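# Feed timber through powered rollers, then stop the feed

## Task

Get the length of timber all the way through the powered roller feed and finish with the feed switched off. Pressing the green button starts the rollers, and they keep running until the red button is pressed. A blue lamp on the machine lights up, and stays lit, once the timber is almost all the way through.

## Robot and tools

Robots: three identical i2rt Big YAM arms, named arm1, arm2 and arm3. Each has six joints, a five-fingered right hand and a wrist camera. The fixed room cameras are cam_button, cam_end, cam_infeed, cam_line, cam_mouth, cam_over and cam_side. Wrist cameras are arm1_cam_wrist, arm2_cam_wrist and arm3_cam_wrist. All images are 672x504 pixels.

Frame: every pose uses one shared scene frame in metres. The origin is on the floor and +z is up. Arm feet (base_link) are at about arm1 (-0.211, 0.610, 0.747), arm2 (1.158, -2.062, 0.708) and arm3 (1.354, 0.621, 0.849), and each faces along its own +x. A hand reaches roughly 1.07 m from its joint1 axis. The hand point sits 0.045 m in front of the palm. In the hand's frame, +z runs along the straight fingers, +y points out of the palm, and +x runs across the palm away from the thumb. Fingertips extend 0.06 to 0.07 m past the point. A wrist bracket on the little-finger side can strike objects.

move: a single action. Its optional keys are arm1, arm2, arm3 and cameras. Each arm key holds that arm's own object, and any arm left out receives no new command. Inside an arm's object:
- joints: absolute targets, keyed by name. joint1_rad -2.879..2.879 is the base turn, positive counter-clockwise seen from above. joint2_rad 0..3.141 is the shoulder. joint3_rad 0..3.019 is the elbow. joint4_rad -1.692..1.57 is hand pitch, positive lifting the fingers. joint5_rad -1.57..1.57 swings the hand sideways, positive to the arm's right. joint6_rad -2.094..2.094 is hand roll, positive clockwise seen from behind. All six are in radians. The finger keys hand_little, hand_ring, hand_middle, hand_index, hand_thumb_bend and hand_thumb_turn each run -1..1, where +1 is open/straight and -1 is closed. For the thumb turn, -1 puts the thumb opposite the fingers. There are also two settings. hand_force_limit runs -1..1 and maps to about 0 to 10 N at the fingertip (15 N for the thumb). hand_speed runs -0.96..1. Both start a scene at 0 and -0.8.
- target: a list of 7 numbers [x, y, z, qw, qx, qy, qz]. It is an absolute hand-point pose in the scene frame, in metres and a unit quaternion. The hand travels in a straight line toward it, starting from its current hand_target. When target is present, joints may hold only the hand_ keys.
- speed: the path's top speed, 0.002..0.5 m/s, default 0.25. It is valid only together with target.
- min_time_s: 0.1..8 s. It sets the shortest duration for that arm's joint moves.
Example: {"arm2": {"target": [1.0, -1.5, 1.0, 1, 0, 0, 0], "speed": 0.2, "joints": {"hand_index": 0.5}}}. All motions in one action begin together. The hand paths finish together, run 0.5 to 10 s, and no action exceeds 15 s. Hands lag behind their paths, may overshoot the speed, and often stop a centimetre or more off. Paths do not avoid obstacles or the other arms. cameras is a list of names, or ["all"]. A move with no action returns full state plus images.

wait: seconds, 0 to 10. Nothing new is commanded. It returns state plus any requested cameras.
zoom_image: camera plus region [x0, y0, x1, y1] in pixels of that camera's latest image, with the origin at top-left. The region can be at most 504 wide and 504 high.
show_instructions: no arguments. It shows the reference pages.
finished_scene: scene = the current scene's number. It ends the scene and cannot be undone. The feed must already be stopped and the timber through.

Results: the line "move" lists each arm that got a motion, with done or its worst status. joint_status and hand_status report how each motion ended. off_target means the joint stopped short and may still be pushing. time_out means the arm ran out of time, and its joints keep pushing toward nearby targets shown in on_its_own. not_followed, joint command not followed, or pose unreachable means a safety check held the arm back. hand shows the measured hand pose and hand_target the commanded one. Joint velocities are in rad/s, and "within noise" means the arm is still. hand_stopped_by gives six words for little, ring, middle, index, thumb_bend and thumb_turn: moving, target, force, stalled or fault. The *_load_n values are fingertip loads in newtons, positive when the finger is pushed open. Joint torques are in N m. Arms marked "as last shown" were not commanded in that action.

Fingers: a finger motor starts only when its target changes by at least 0.002. It stops at the target, or when closing load reaches hand_force_limit. To press harder, raise the limit and send a more-closed target. For gentle closing, use hand_speed -0.94 or lower. A joint you do not mention may keep pushing toward its old goal. To relieve a push, send the joint its reported position.

Timing: the scene keeps running while you think, and the robots hold their last command during that time.

Avoid: squeezing or clamping two arms together, including closing one hand on another's fingers. Also avoid hard blows to the machine or fixed parts, knocking the timber or anything else out of the work area, dropping or releasing moving items, and heavy force on fingers. Do not leave an arm stretched out or pushing against something for long. Motors heat up, a MOTOR HOT line warns at 85 °C, and at 100 °C the arm goes limp for 30 s or more. If one move or wait in a reply is refused, or a stop interrupts it, the remaining calls in that reply are skipped.

Each tool is called after "Call:" in YAML: its name, and indented under it one key for each argument.

Reference images:

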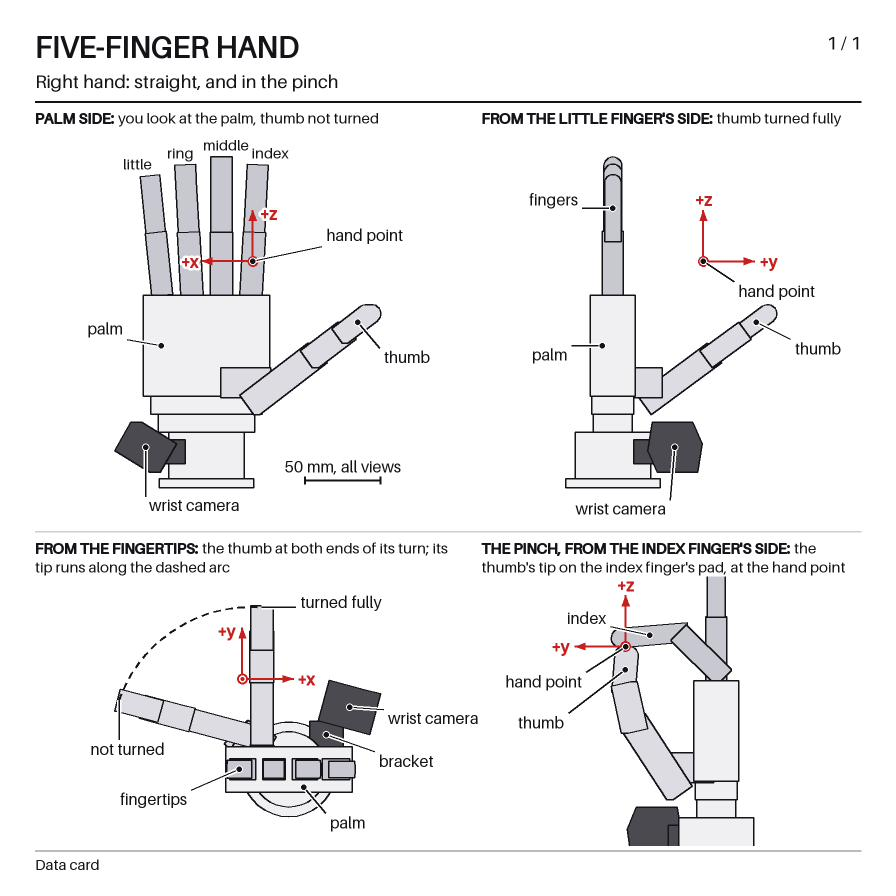

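## Session

Call:
move:

Scene clock: 0.00 s.
Joint torques (N m): no reading
Heat: arm1: hottest joint1_rad 18 °C; arm2: hottest joint2_rad 22 °C; arm3: hottest joint4_rad 17 °C.
Joint velocities: within noise
arm1.joint_positions: joint1_rad=-0.334 joint2_rad=+0.627 joint3_rad=+1.448 joint4_rad=-1.575 joint5_rad=+0.163 joint6_rad=-0.948 hand_little=+1.000 hand_ring=+1.000 hand_middle=+1.000 hand_index=+1.000 hand_thumb_turn=+1.000 hand_thumb_bend=+1.000 hand_force_limit=+0.000 hand_speed=-0.800
arm1.joint_status: not commanded
arm1.hand_stopped_by: target,target,target,target,target,target
arm1.little_load_n: 0.0
arm1.ring_load_n: 0.0
arm1.middle_load_n: 0.0
arm1.index_load_n: 0.0
arm1.thumb_bend_load_n: 0.0
arm1.thumb_turn_load_n: 0.0
arm1.hand: x=-0.3091 y=+0.4634 z=+1.2114 quat_wxyz=(+0.280, +0.295, -0.867, +0.289) (m; scene frame)
arm1.hand_target: x=-0.3091 y=+0.4638 z=+1.2207 quat_wxyz=(+0.286, +0.292, -0.862, +0.298) (m; scene frame)
arm1.hand_status: not commanded
arm2.joint_positions: joint1_rad=-0.767 joint2_rad=+0.588 joint3_rad=+1.462 joint4_rad=-1.153 joint5_rad=-0.088 joint6_rad=-0.954 hand_little=+1.000 hand_ring=+1.000 hand_middle=+1.000 hand_index=+1.000 hand_thumb_turn=+1.000 hand_thumb_bend=+1.000 hand_force_limit=+0.000 hand_speed=-0.800
arm2.joint_status: not commanded
arm2.hand_stopped_by: target,target,target,target,target,target
arm2.little_load_n: -0.5
arm2.ring_load_n: 0.0
arm2.middle_load_n: 0.0
arm2.index_load_n: 0.0
arm2.thumb_bend_load_n: 0.0
arm2.thumb_turn_load_n: 0.0
arm2.hand: x=+1.2845 y=-1.8710 z=+1.2676 quat_wxyz=(-0.475, +0.770, +0.201, +0.375) (m; scene frame)
arm2.hand_target: x=+1.2835 y=-1.8729 z=+1.2788 quat_wxyz=(-0.483, +0.762, +0.199, +0.382) (m; scene frame)
arm2.hand_status: not commanded
arm3.joint_positions: joint1_rad=+0.270 joint2_rad=+0.543 joint3_rad=+1.394 joint4_rad=-1.229 joint5_rad=+0.267 joint6_rad=-1.186 hand_little=+1.000 hand_ring=+1.000 hand_middle=+1.000 hand_index=+1.000 hand_thumb_turn=+1.000 hand_thumb_bend=+1.000 hand_force_limit=+0.000 hand_speed=-0.800
arm3.joint_status: not commanded
arm3.hand_stopped_by: target,target,target,target,target,target
arm3.little_load_n: 0.0
arm3.ring_load_n: 0.0
arm3.middle_load_n: 0.0
arm3.index_load_n: 0.0
arm3.thumb_bend_load_n: 0.0
arm3.thumb_turn_load_n: 0.0
arm3.hand: x=+1.3002 y=+0.4021 z=+1.3778 quat_wxyz=(+0.351, +0.473, -0.678, +0.440) (m; scene frame)
arm3.hand_target: x=+1.2995 y=+0.4048 z=+1.3857 quat_wxyz=(+0.354, +0.468, -0.674, +0.448) (m; scene frame)
arm3.hand_status: not commanded
pictures: arm1_cam_wrist, arm2_cam_wrist, arm3_cam_wrist, cam_button, cam_end, cam_infeed, cam_line, cam_mouth, cam_over, cam_side

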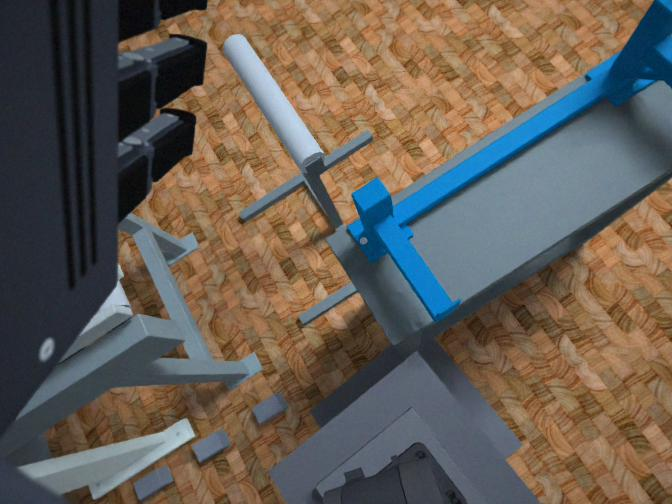

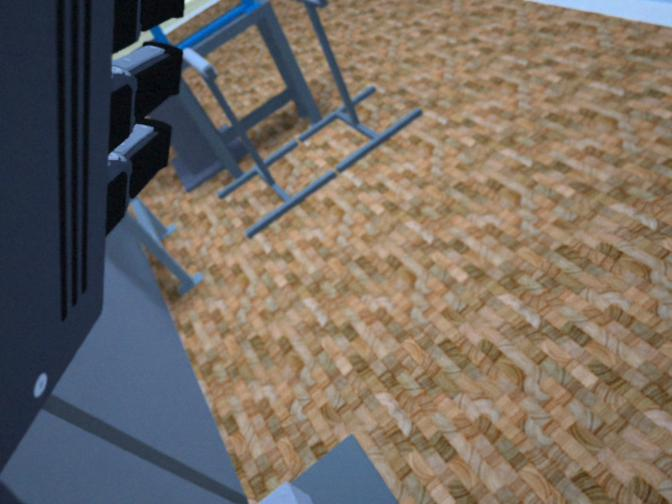

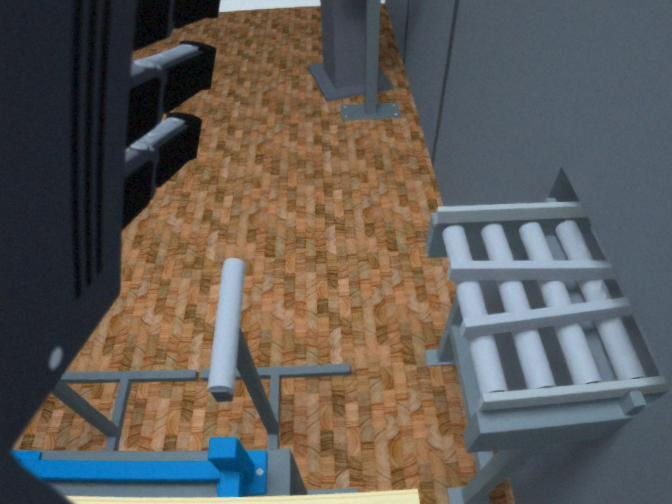

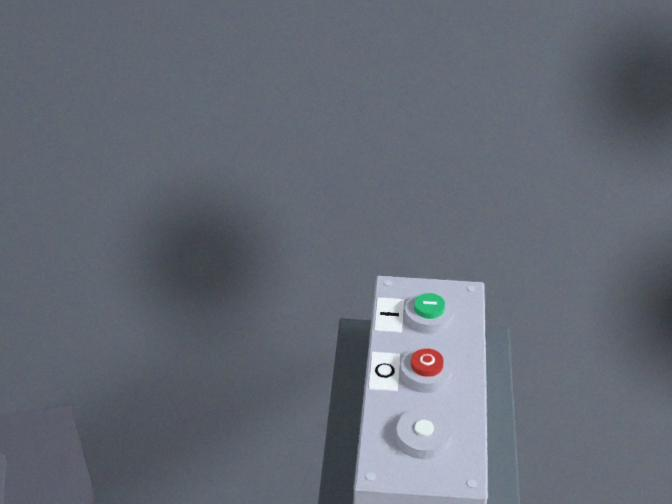

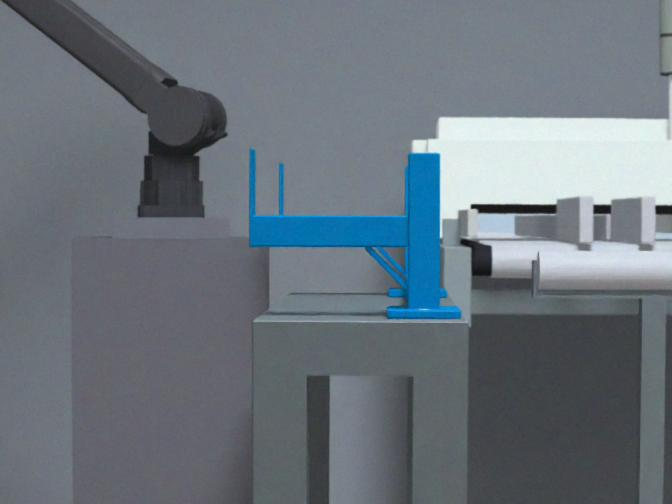

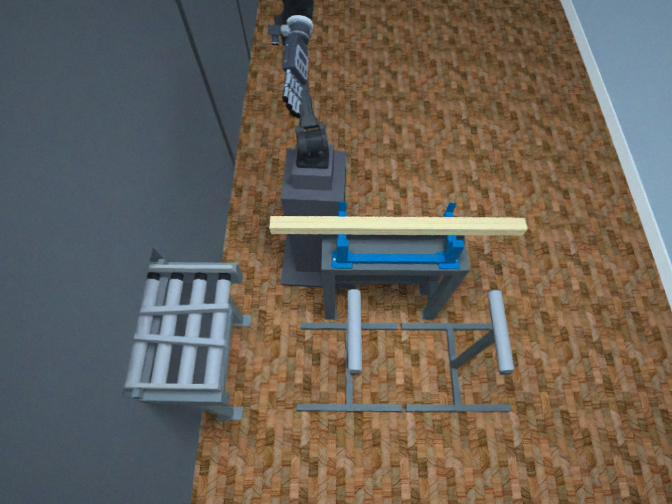

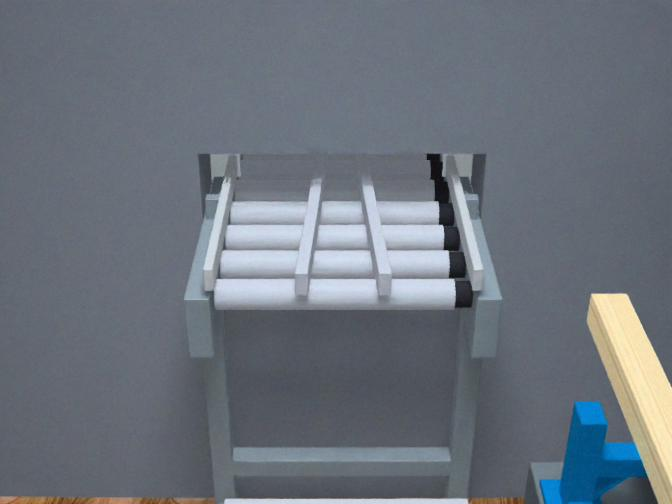

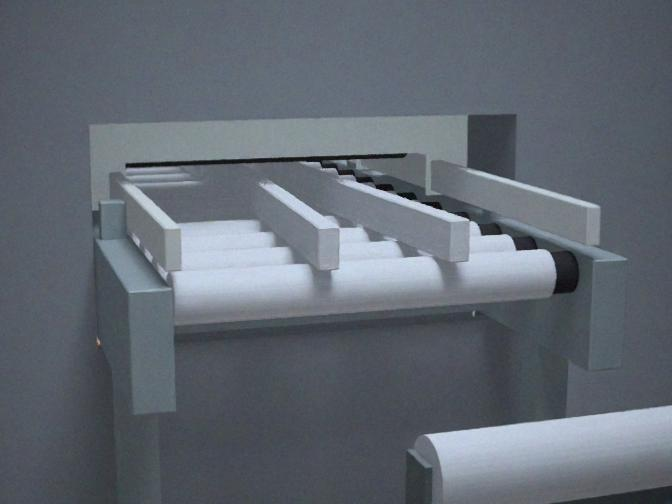

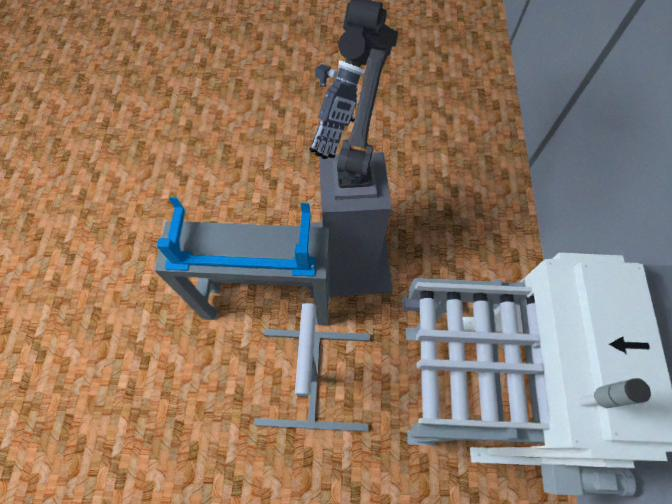

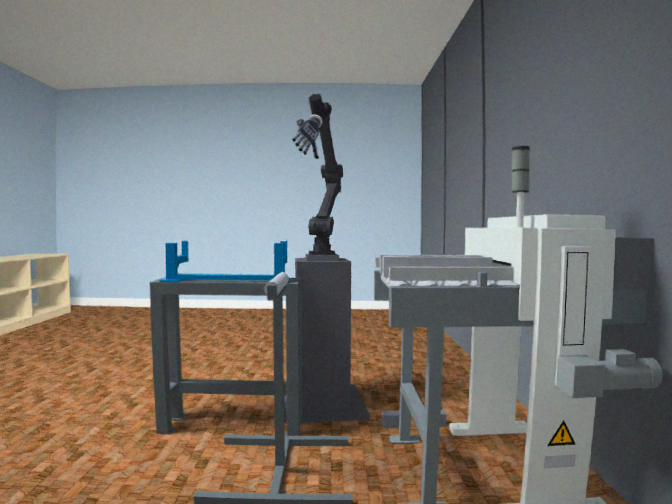

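Call:
zoom_image:
  camera: "cam_infeed"
  region: [100, 100, 550, 430]

Call:
zoom_image:
  camera: "cam_over"
  region: [140, 0, 640, 504]

Call:
zoom_image:
  camera: "arm2_cam_wrist"
  region: [100, 0, 500, 300]

Call:
zoom_image:
  camera: "arm3_cam_wrist"
  region: [180, 150, 672, 504]

Call:
zoom_image:
  camera: "arm1_cam_wrist"
  region: [0, 150, 500, 504]

Call:
zoom_image:
  camera: "cam_side"
  region: [130, 80, 672, 504]

Scaled by 1.120 from the camera's 672x504 image, which has a finer 960x720 frame.

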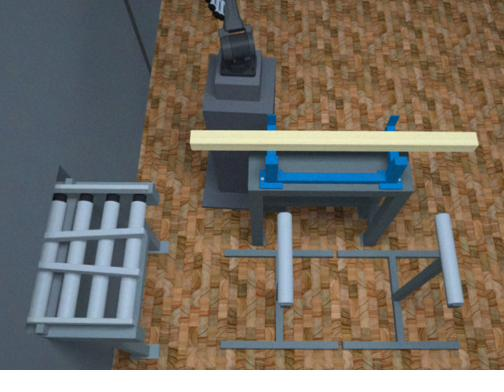

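Scaled by 1.000.

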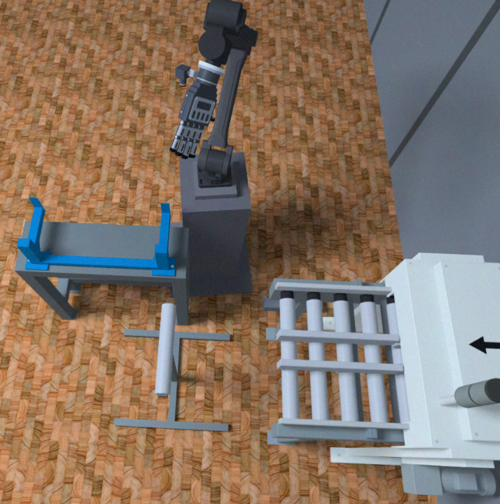

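Scaled by 1.260 from the camera's 672x504 image, which has a finer 960x720 frame.

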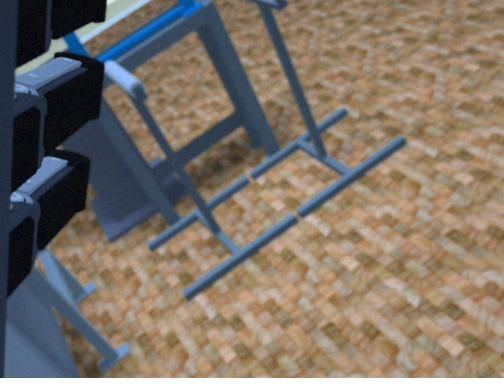

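Scaled by 1.024 from the camera's 672x504 image, which has a finer 960x720 frame.

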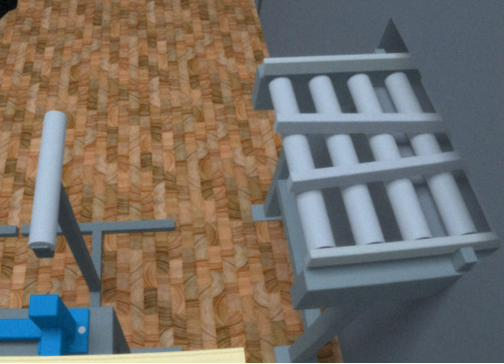

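Scaled by 1.008 from the camera's 672x504 image, which has a finer 960x720 frame.

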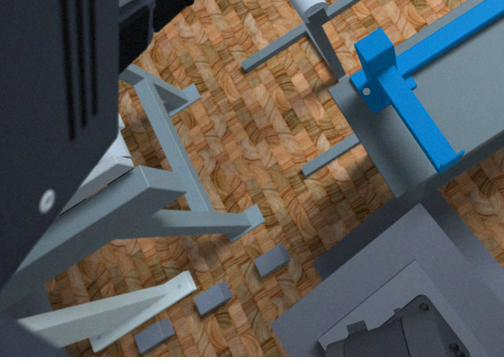

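Region (130, 80, 672, 504) is 542x424 pixels. A region can be at most 504 by 504 pixels.

Call:
move:
  arm2: {"joints": {"joint1_rad": -0.2, "joint4_rad": -1.4}}
  cameras: ["arm2_cam_wrist", "cam_button"]

Call:
zoom_image:
  camera: "cam_button"
  region: [300, 250, 560, 504]

Scene clock: 126.47 s.
Joint torques (N m): arm1=[-0.21 1.08 9.05 1.58 0.02 0.06] | arm2=[1.38 2.78 7.68 2.25 -0.07 -0.05] | arm3=[-1.2 1.96 7.28 2.61 0.17 0.05]
Heat: arm1: hottest joint3_rad 24 °C; arm2: hottest joint2_rad 22 °C; arm3: hottest joint3_rad 19 °C.
move: arm2 done
Joint velocities: within noise
arm1, arm3: as last shown
arm2.joint_positions: joint1_rad=-0.210 joint2_rad=+0.588 joint3_rad=+1.462 joint4_rad=-1.389 joint5_rad=-0.088 joint6_rad=-0.954 hand_little=+1.000 hand_ring=+1.000 hand_middle=+1.000 hand_index=+1.000 hand_thumb_turn=+1.000 hand_thumb_bend=+1.000 hand_force_limit=+0.000 hand_speed=-0.800
arm2.joint_status: all done
arm2.hand_stopped_by: target,target,target,target,target,target
arm2.little_load_n: 0.0
arm2.ring_load_n: 0.0
arm2.middle_load_n: 0.0
arm2.index_load_n: -0.5
arm2.thumb_bend_load_n: 0.0
arm2.thumb_turn_load_n: 0.0
arm2.hand: x=+1.1635 y=-1.8714 z=+1.2147 quat_wxyz=(-0.473, +0.744, +0.434, +0.187) (m; scene frame)
arm2.hand_target: x=+1.1618 y=-1.8754 z=+1.2212 quat_wxyz=(-0.477, +0.740, +0.436, +0.186) (m; scene frame)
arm2.hand_status: not commanded
pictures: arm2_cam_wrist, cam_button

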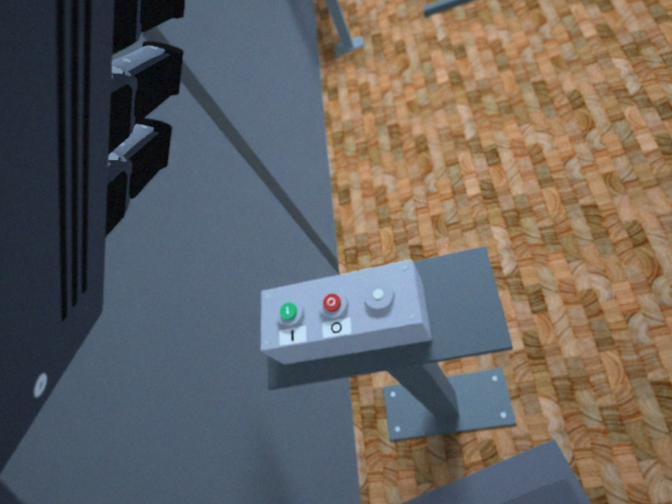

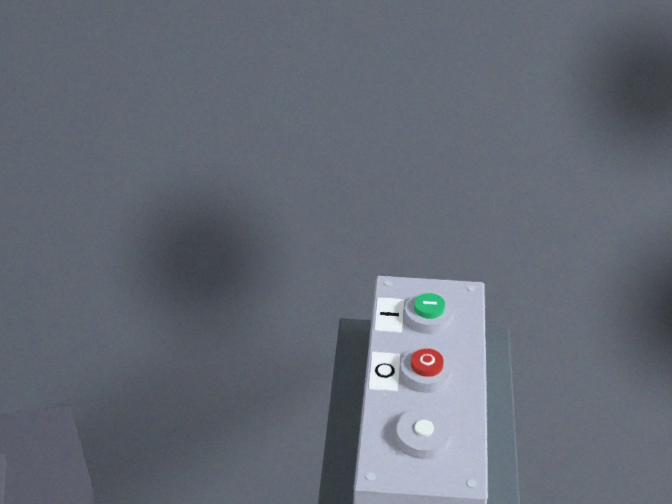

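Scaled by 1.938 from the camera's 672x504 image, which has a finer 960x720 frame.

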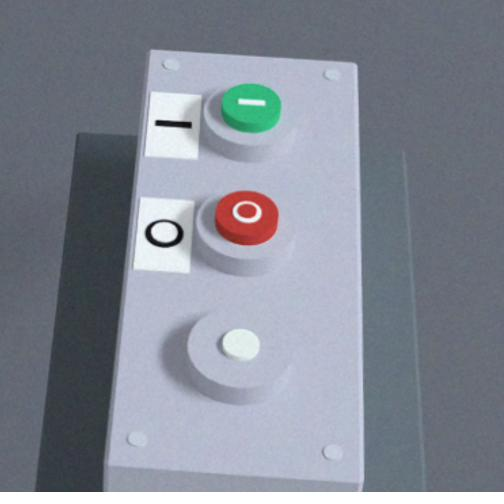

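Call:
move:
  arm2: {"joints": {"joint1_rad": 0.25, "joint2_rad": 0.9, "joint4_rad": -1.6, "joint5_rad": 0.0, "joint6_rad": -1.3}}
  cameras: ["arm2_cam_wrist", "cam_button"]

Scene clock: 157.63 s.
Joint torques (N m): arm1=[-0.21 1.14 9.05 1.57 0.02 0.05] | arm2=[1.38 -3.9 8.73 1.62 0.09 -0.13] | arm3=[-1.26 1.96 7.3 2.58 0.16 0.05]
Heat: arm1: hottest joint3_rad 24 °C; arm2: hottest joint2_rad 22 °C; arm3: hottest joint3_rad 20 °C.
move: arm2 done
Joint velocities: within noise
arm1, arm3: as last shown
arm2.joint_positions: joint1_rad=+0.241 joint2_rad=+0.906 joint3_rad=+1.462 joint4_rad=-1.589 joint5_rad=-0.002 joint6_rad=-1.291 hand_little=+1.000 hand_ring=+1.000 hand_middle=+1.000 hand_index=+1.000 hand_thumb_turn=+1.000 hand_thumb_bend=+1.000 hand_force_limit=+0.000 hand_speed=-0.800
arm2.joint_status: all done
arm2.hand_stopped_by: target,target,target,target,target,target
arm2.little_load_n: 0.0
arm2.ring_load_n: 0.0
arm2.middle_load_n: 0.0
arm2.index_load_n: 0.0
arm2.thumb_bend_load_n: 0.0
arm2.thumb_turn_load_n: 0.0
arm2.hand: x=+1.0753 y=-1.8112 z=+1.1286 quat_wxyz=(-0.249, +0.601, +0.752, +0.104) (m; scene frame)
arm2.hand_target: x=+1.0751 y=-1.8144 z=+1.1377 quat_wxyz=(-0.255, +0.593, +0.756, +0.108) (m; scene frame)
arm2.hand_status: not commanded
pictures: arm2_cam_wrist, cam_button

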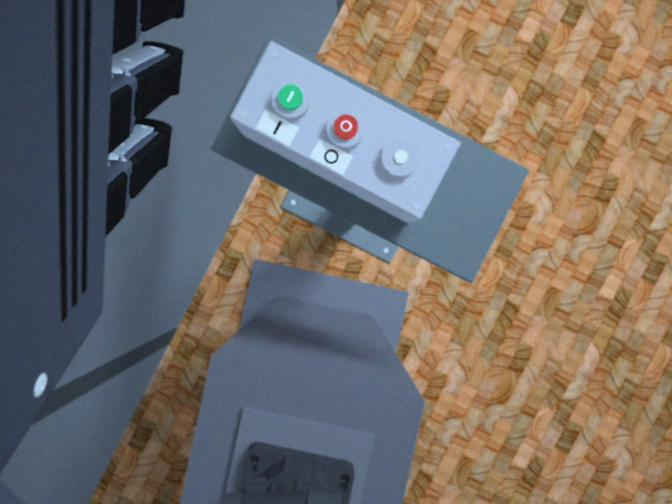

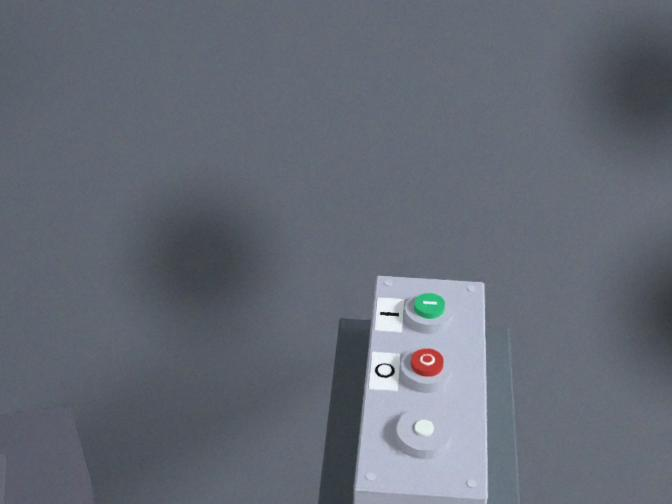

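Call:
move:
  arm1: {"joints": {"joint1_rad": 0.0, "joint2_rad": 0.9, "joint3_rad": 1.46, "joint4_rad": -1.59, "joint5_rad": 0.0, "joint6_rad": -1.29}}
  arm3: {"joints": {"joint1_rad": 0.0, "joint2_rad": 0.9, "joint3_rad": 1.6, "joint4_rad": -1.59, "joint5_rad": 0.0, "joint6_rad": -1.29}}
  cameras: ["arm1_cam_wrist", "arm3_cam_wrist", "cam_infeed", "cam_over"]

Scene clock: 226.47 s.
Joint torques (N m): arm1=[0.5 -3.25 9.8 0.8 -0.15 -0.07] | arm2=[1.44 -3.84 8.7 1.62 0.09 -0.14] | arm3=[-2.08 -3.72 8.79 1.58 -0.04 -0.11]
Heat: arm1: hottest joint3_rad 25 °C; arm2: hottest joint2_rad 22 °C; arm3: hottest joint3_rad 20 °C.
move: arm1 done; arm3 done
Joint velocities: within noise
arm1.joint_positions: joint1_rad=-0.008 joint2_rad=+0.907 joint3_rad=+1.444 joint4_rad=-1.582 joint5_rad=+0.003 joint6_rad=-1.278 hand_little=+1.000 hand_ring=+1.000 hand_middle=+1.000 hand_index=+1.000 hand_thumb_turn=+1.000 hand_thumb_bend=+1.000 hand_force_limit=+0.000 hand_speed=-0.800
arm1.joint_status: all done
arm1.hand_stopped_by: target,target,target,target,target,target
arm1.little_load_n: 0.0
arm1.ring_load_n: 0.0
arm1.middle_load_n: 0.0
arm1.index_load_n: 0.0
arm1.thumb_bend_load_n: 0.0
arm1.thumb_turn_load_n: 0.0
arm1.hand: x=-0.2340 y=+0.3419 z=+1.1570 quat_wxyz=(+0.144, +0.615, -0.744, +0.216) (m; scene frame)
arm1.hand_target: x=-0.2322 y=+0.3441 z=+1.1650 quat_wxyz=(+0.148, +0.621, -0.737, +0.222) (m; scene frame)
arm1.hand_status: not commanded
arm2: as last shown
arm2.hand_target: x=+1.0751 y=-1.8144 z=+1.1377 quat_wxyz=(-0.256, +0.593, +0.756, +0.108) (m; scene frame)
arm3.joint_positions: joint1_rad=+0.011 joint2_rad=+0.902 joint3_rad=+1.572 joint4_rad=-1.581 joint5_rad=+0.004 joint6_rad=-1.275 hand_little=+1.000 hand_ring=+1.000 hand_middle=+1.000 hand_index=+1.000 hand_thumb_turn=+1.000 hand_thumb_bend=+1.000 hand_force_limit=+0.000 hand_speed=-0.800
arm3.joint_status: all done
arm3.hand_stopped_by: target,target,target,target,target,target
arm3.little_load_n: 0.0
arm3.ring_load_n: 0.0
arm3.middle_load_n: 0.0
arm3.index_load_n: 0.0
arm3.thumb_bend_load_n: 0.0
arm3.thumb_turn_load_n: 0.0
arm3.hand: x=+1.2894 y=+0.3516 z=+1.3116 quat_wxyz=(+0.194, +0.547, -0.774, +0.254) (m; scene frame)
arm3.hand_target: x=+1.2865 y=+0.3546 z=+1.3234 quat_wxyz=(+0.202, +0.547, -0.770, +0.260) (m; scene frame)
arm3.hand_status: not commanded
pictures: arm1_cam_wrist, arm3_cam_wrist, cam_infeed, cam_over

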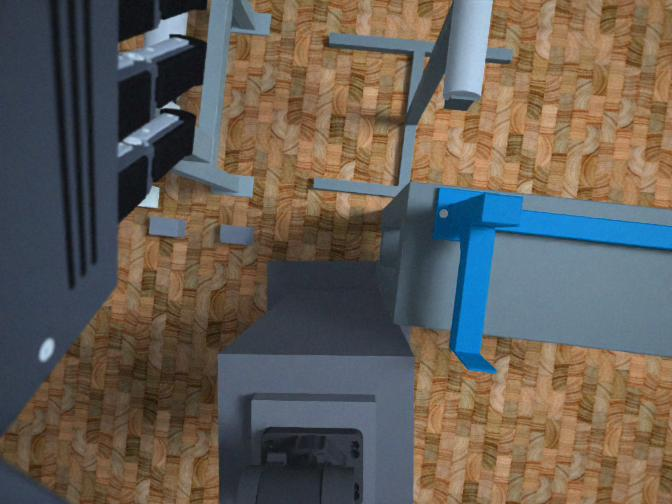

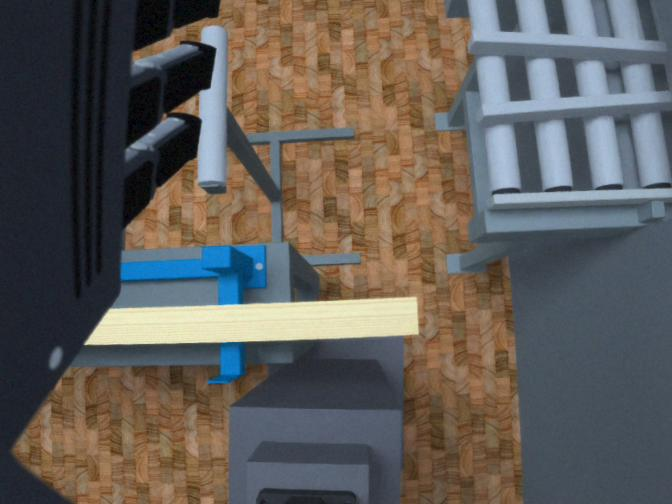

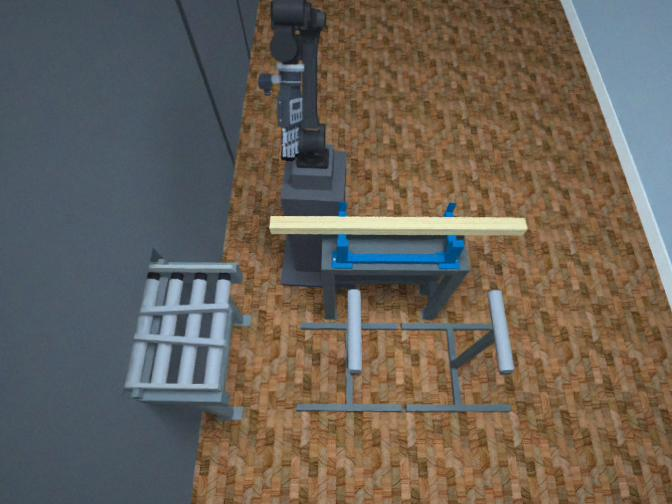

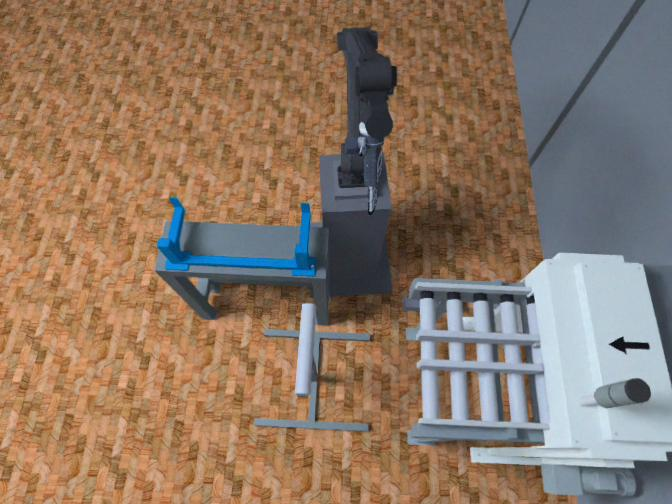

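Call:
move:
  arm3: {"target": [1.12, 0.12, 1.33, 0.194, 0.547, -0.774, 0.254]}
  cameras: ["arm3_cam_wrist", "cam_line", "cam_infeed"]

Call:
zoom_image:
  camera: "arm3_cam_wrist"
  region: [200, 0, 672, 504]

Scene clock: 257.53 s.
Joint torques (N m): arm1=[0.44 -3.19 9.8 0.81 -0.15 -0.07] | arm2=[1.44 -3.84 8.7 1.62 0.09 -0.14] | arm3=[-1.96 -12.98 9.77 1.47 -0.19 -0.12]
Heat: arm1: hottest joint3_rad 26 °C; arm2: hottest joint2_rad 22 °C; arm3: hottest joint3_rad 21 °C.
move: arm3 done
Joint velocities: within noise
arm1, arm2: as last shown
arm1.hand_target: x=-0.2322 y=+0.3442 z=+1.1650 quat_wxyz=(+0.148, +0.621, -0.737, +0.222) (m; scene frame)
arm3.joint_positions: joint1_rad=-0.341 joint2_rad=+1.571 joint3_rad=+2.173 joint4_rad=-1.551 joint5_rad=-0.211 joint6_rad=-1.549 hand_little=+1.000 hand_ring=+1.000 hand_middle=+1.000 hand_index=+1.000 hand_thumb_turn=+1.000 hand_thumb_bend=+1.000 hand_force_limit=+0.000 hand_speed=-0.800
arm3.joint_status: not commanded
arm3.hand_stopped_by: target,target,target,target,target,target
arm3.little_load_n: 0.0
arm3.ring_load_n: 0.0
arm3.middle_load_n: 0.0
arm3.index_load_n: 0.0
arm3.thumb_bend_load_n: 0.0
arm3.thumb_turn_load_n: 0.0
arm3.hand: x=+1.1267 y=+0.1246 z=+1.3241 quat_wxyz=(+0.189, +0.544, -0.777, +0.253) (m; scene frame)
arm3.hand_target: x=+1.1201 y=+0.1203 z=+1.3299 quat_wxyz=(+0.194, +0.547, -0.774, +0.254) (m; scene frame)
arm3.hand_status: done (0.010 m and 0.8 deg from the pose sent, 0.288 m and 0.1 deg at the start)
pictures: arm3_cam_wrist, cam_infeed, cam_line

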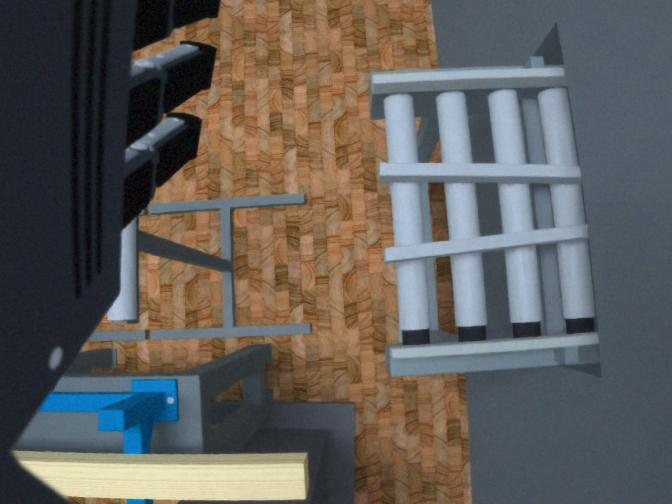

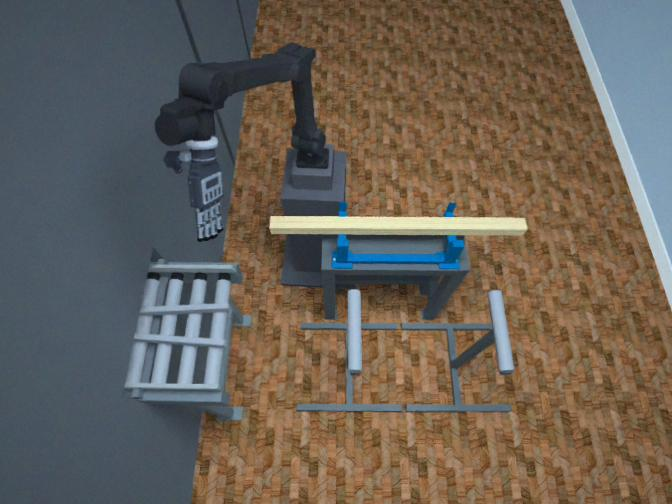

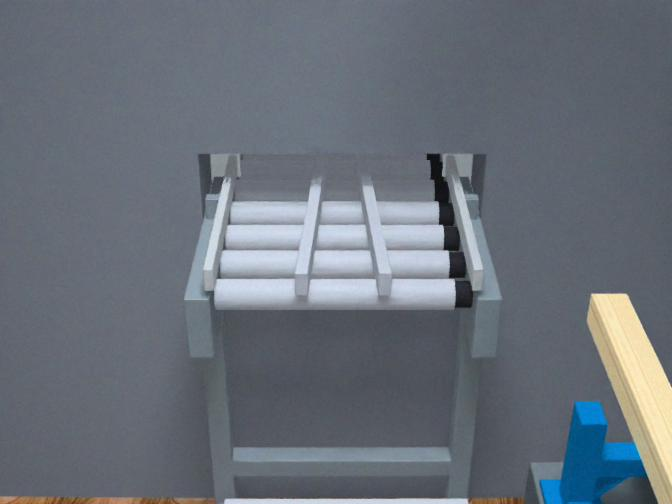

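Scaled by 1.000.

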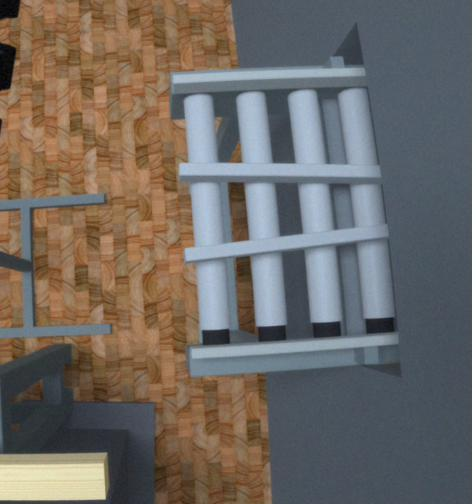

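Call:
move:
  arm1: {"target": [-0.05, 0.10, 1.25, 0.144, 0.615, -0.744, 0.216]}
  cameras: ["arm1_cam_wrist", "cam_end", "cam_over"]

Call:
zoom_image:
  camera: "cam_end"
  region: [230, 80, 672, 380]

Call:
zoom_image:
  camera: "cam_over"
  region: [380, 240, 672, 504]

Scene clock: 339.13 s.
Joint torques (N m): arm1=[0.26 -10.99 11.19 0.84 0.17 0.18] | arm2=[1.38 -3.84 8.7 1.62 0.09 -0.14] | arm3=[-1.85 -12.86 9.78 1.52 -0.18 -0.11]
Heat: arm1: hottest joint3_rad 27 °C; arm2: hottest joint3_rad 22 °C; arm3: hottest joint3_rad 23 °C.
move: arm1 off_target
Joint velocities: within noise
arm1.joint_positions: joint1_rad=+0.319 joint2_rad=+1.707 joint3_rad=+2.401 joint4_rad=-1.684 joint5_rad=+0.171 joint6_rad=-1.026 hand_little=+1.000 hand_ring=+1.000 hand_middle=+1.000 hand_index=+1.000 hand_thumb_turn=+1.000 hand_thumb_bend=+1.000 hand_force_limit=+0.000 hand_speed=-0.800
arm1.joint_status: not commanded
arm1.hand_stopped_by: target,target,target,target,target,target
arm1.little_load_n: 0.0
arm1.ring_load_n: 0.0
arm1.middle_load_n: 0.0
arm1.index_load_n: -0.5
arm1.thumb_bend_load_n: 0.0
arm1.thumb_turn_load_n: 0.0
arm1.hand: x=-0.0536 y=+0.1008 z=+1.2390 quat_wxyz=(+0.161, +0.617, -0.729, +0.249) (m; scene frame)
arm1.hand_target: x=-0.0503 y=+0.1006 z=+1.2492 quat_wxyz=(+0.164, +0.611, -0.729, +0.261) (m; scene frame)
arm1.hand_status: off_target (0.012 m and 4.6 deg from the pose sent, 0.318 m and 0.1 deg at the start; a joint's target at an end of its range on 30 of 66 steps)
arm2, arm3: as last shown
pictures: arm1_cam_wrist, cam_end, cam_over

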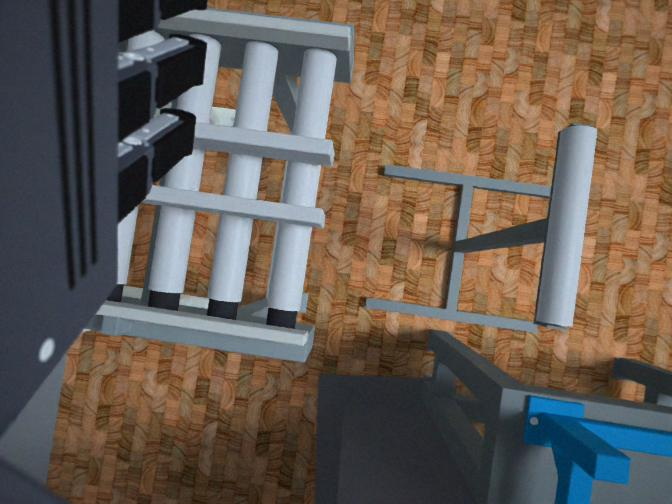

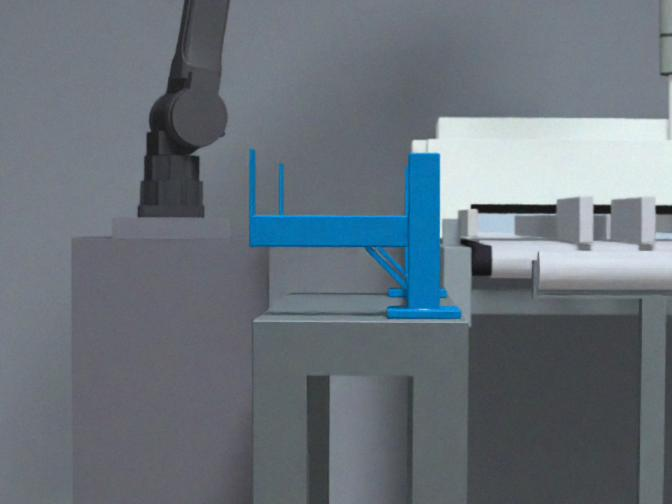

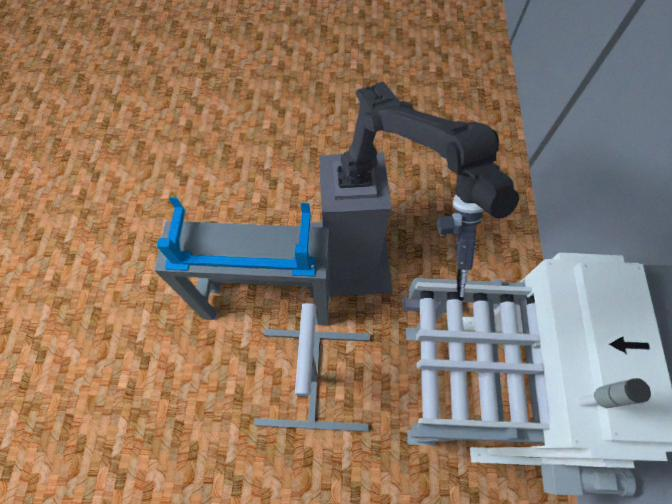

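Scaled by 1.140 from the camera's 672x504 image, which has a finer 960x720 frame.

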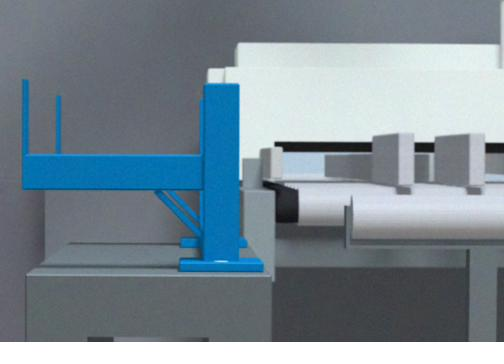

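Scaled by 1.726 from the camera's 672x504 image, which has a finer 960x720 frame.

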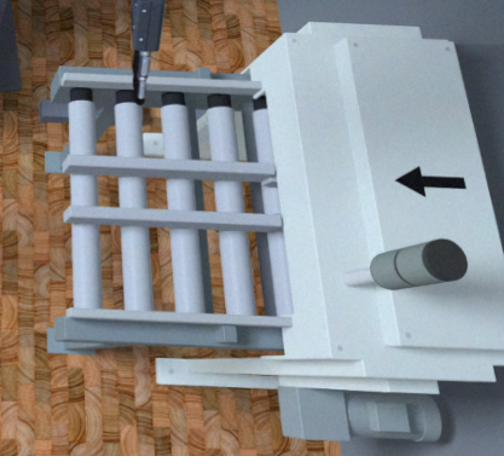

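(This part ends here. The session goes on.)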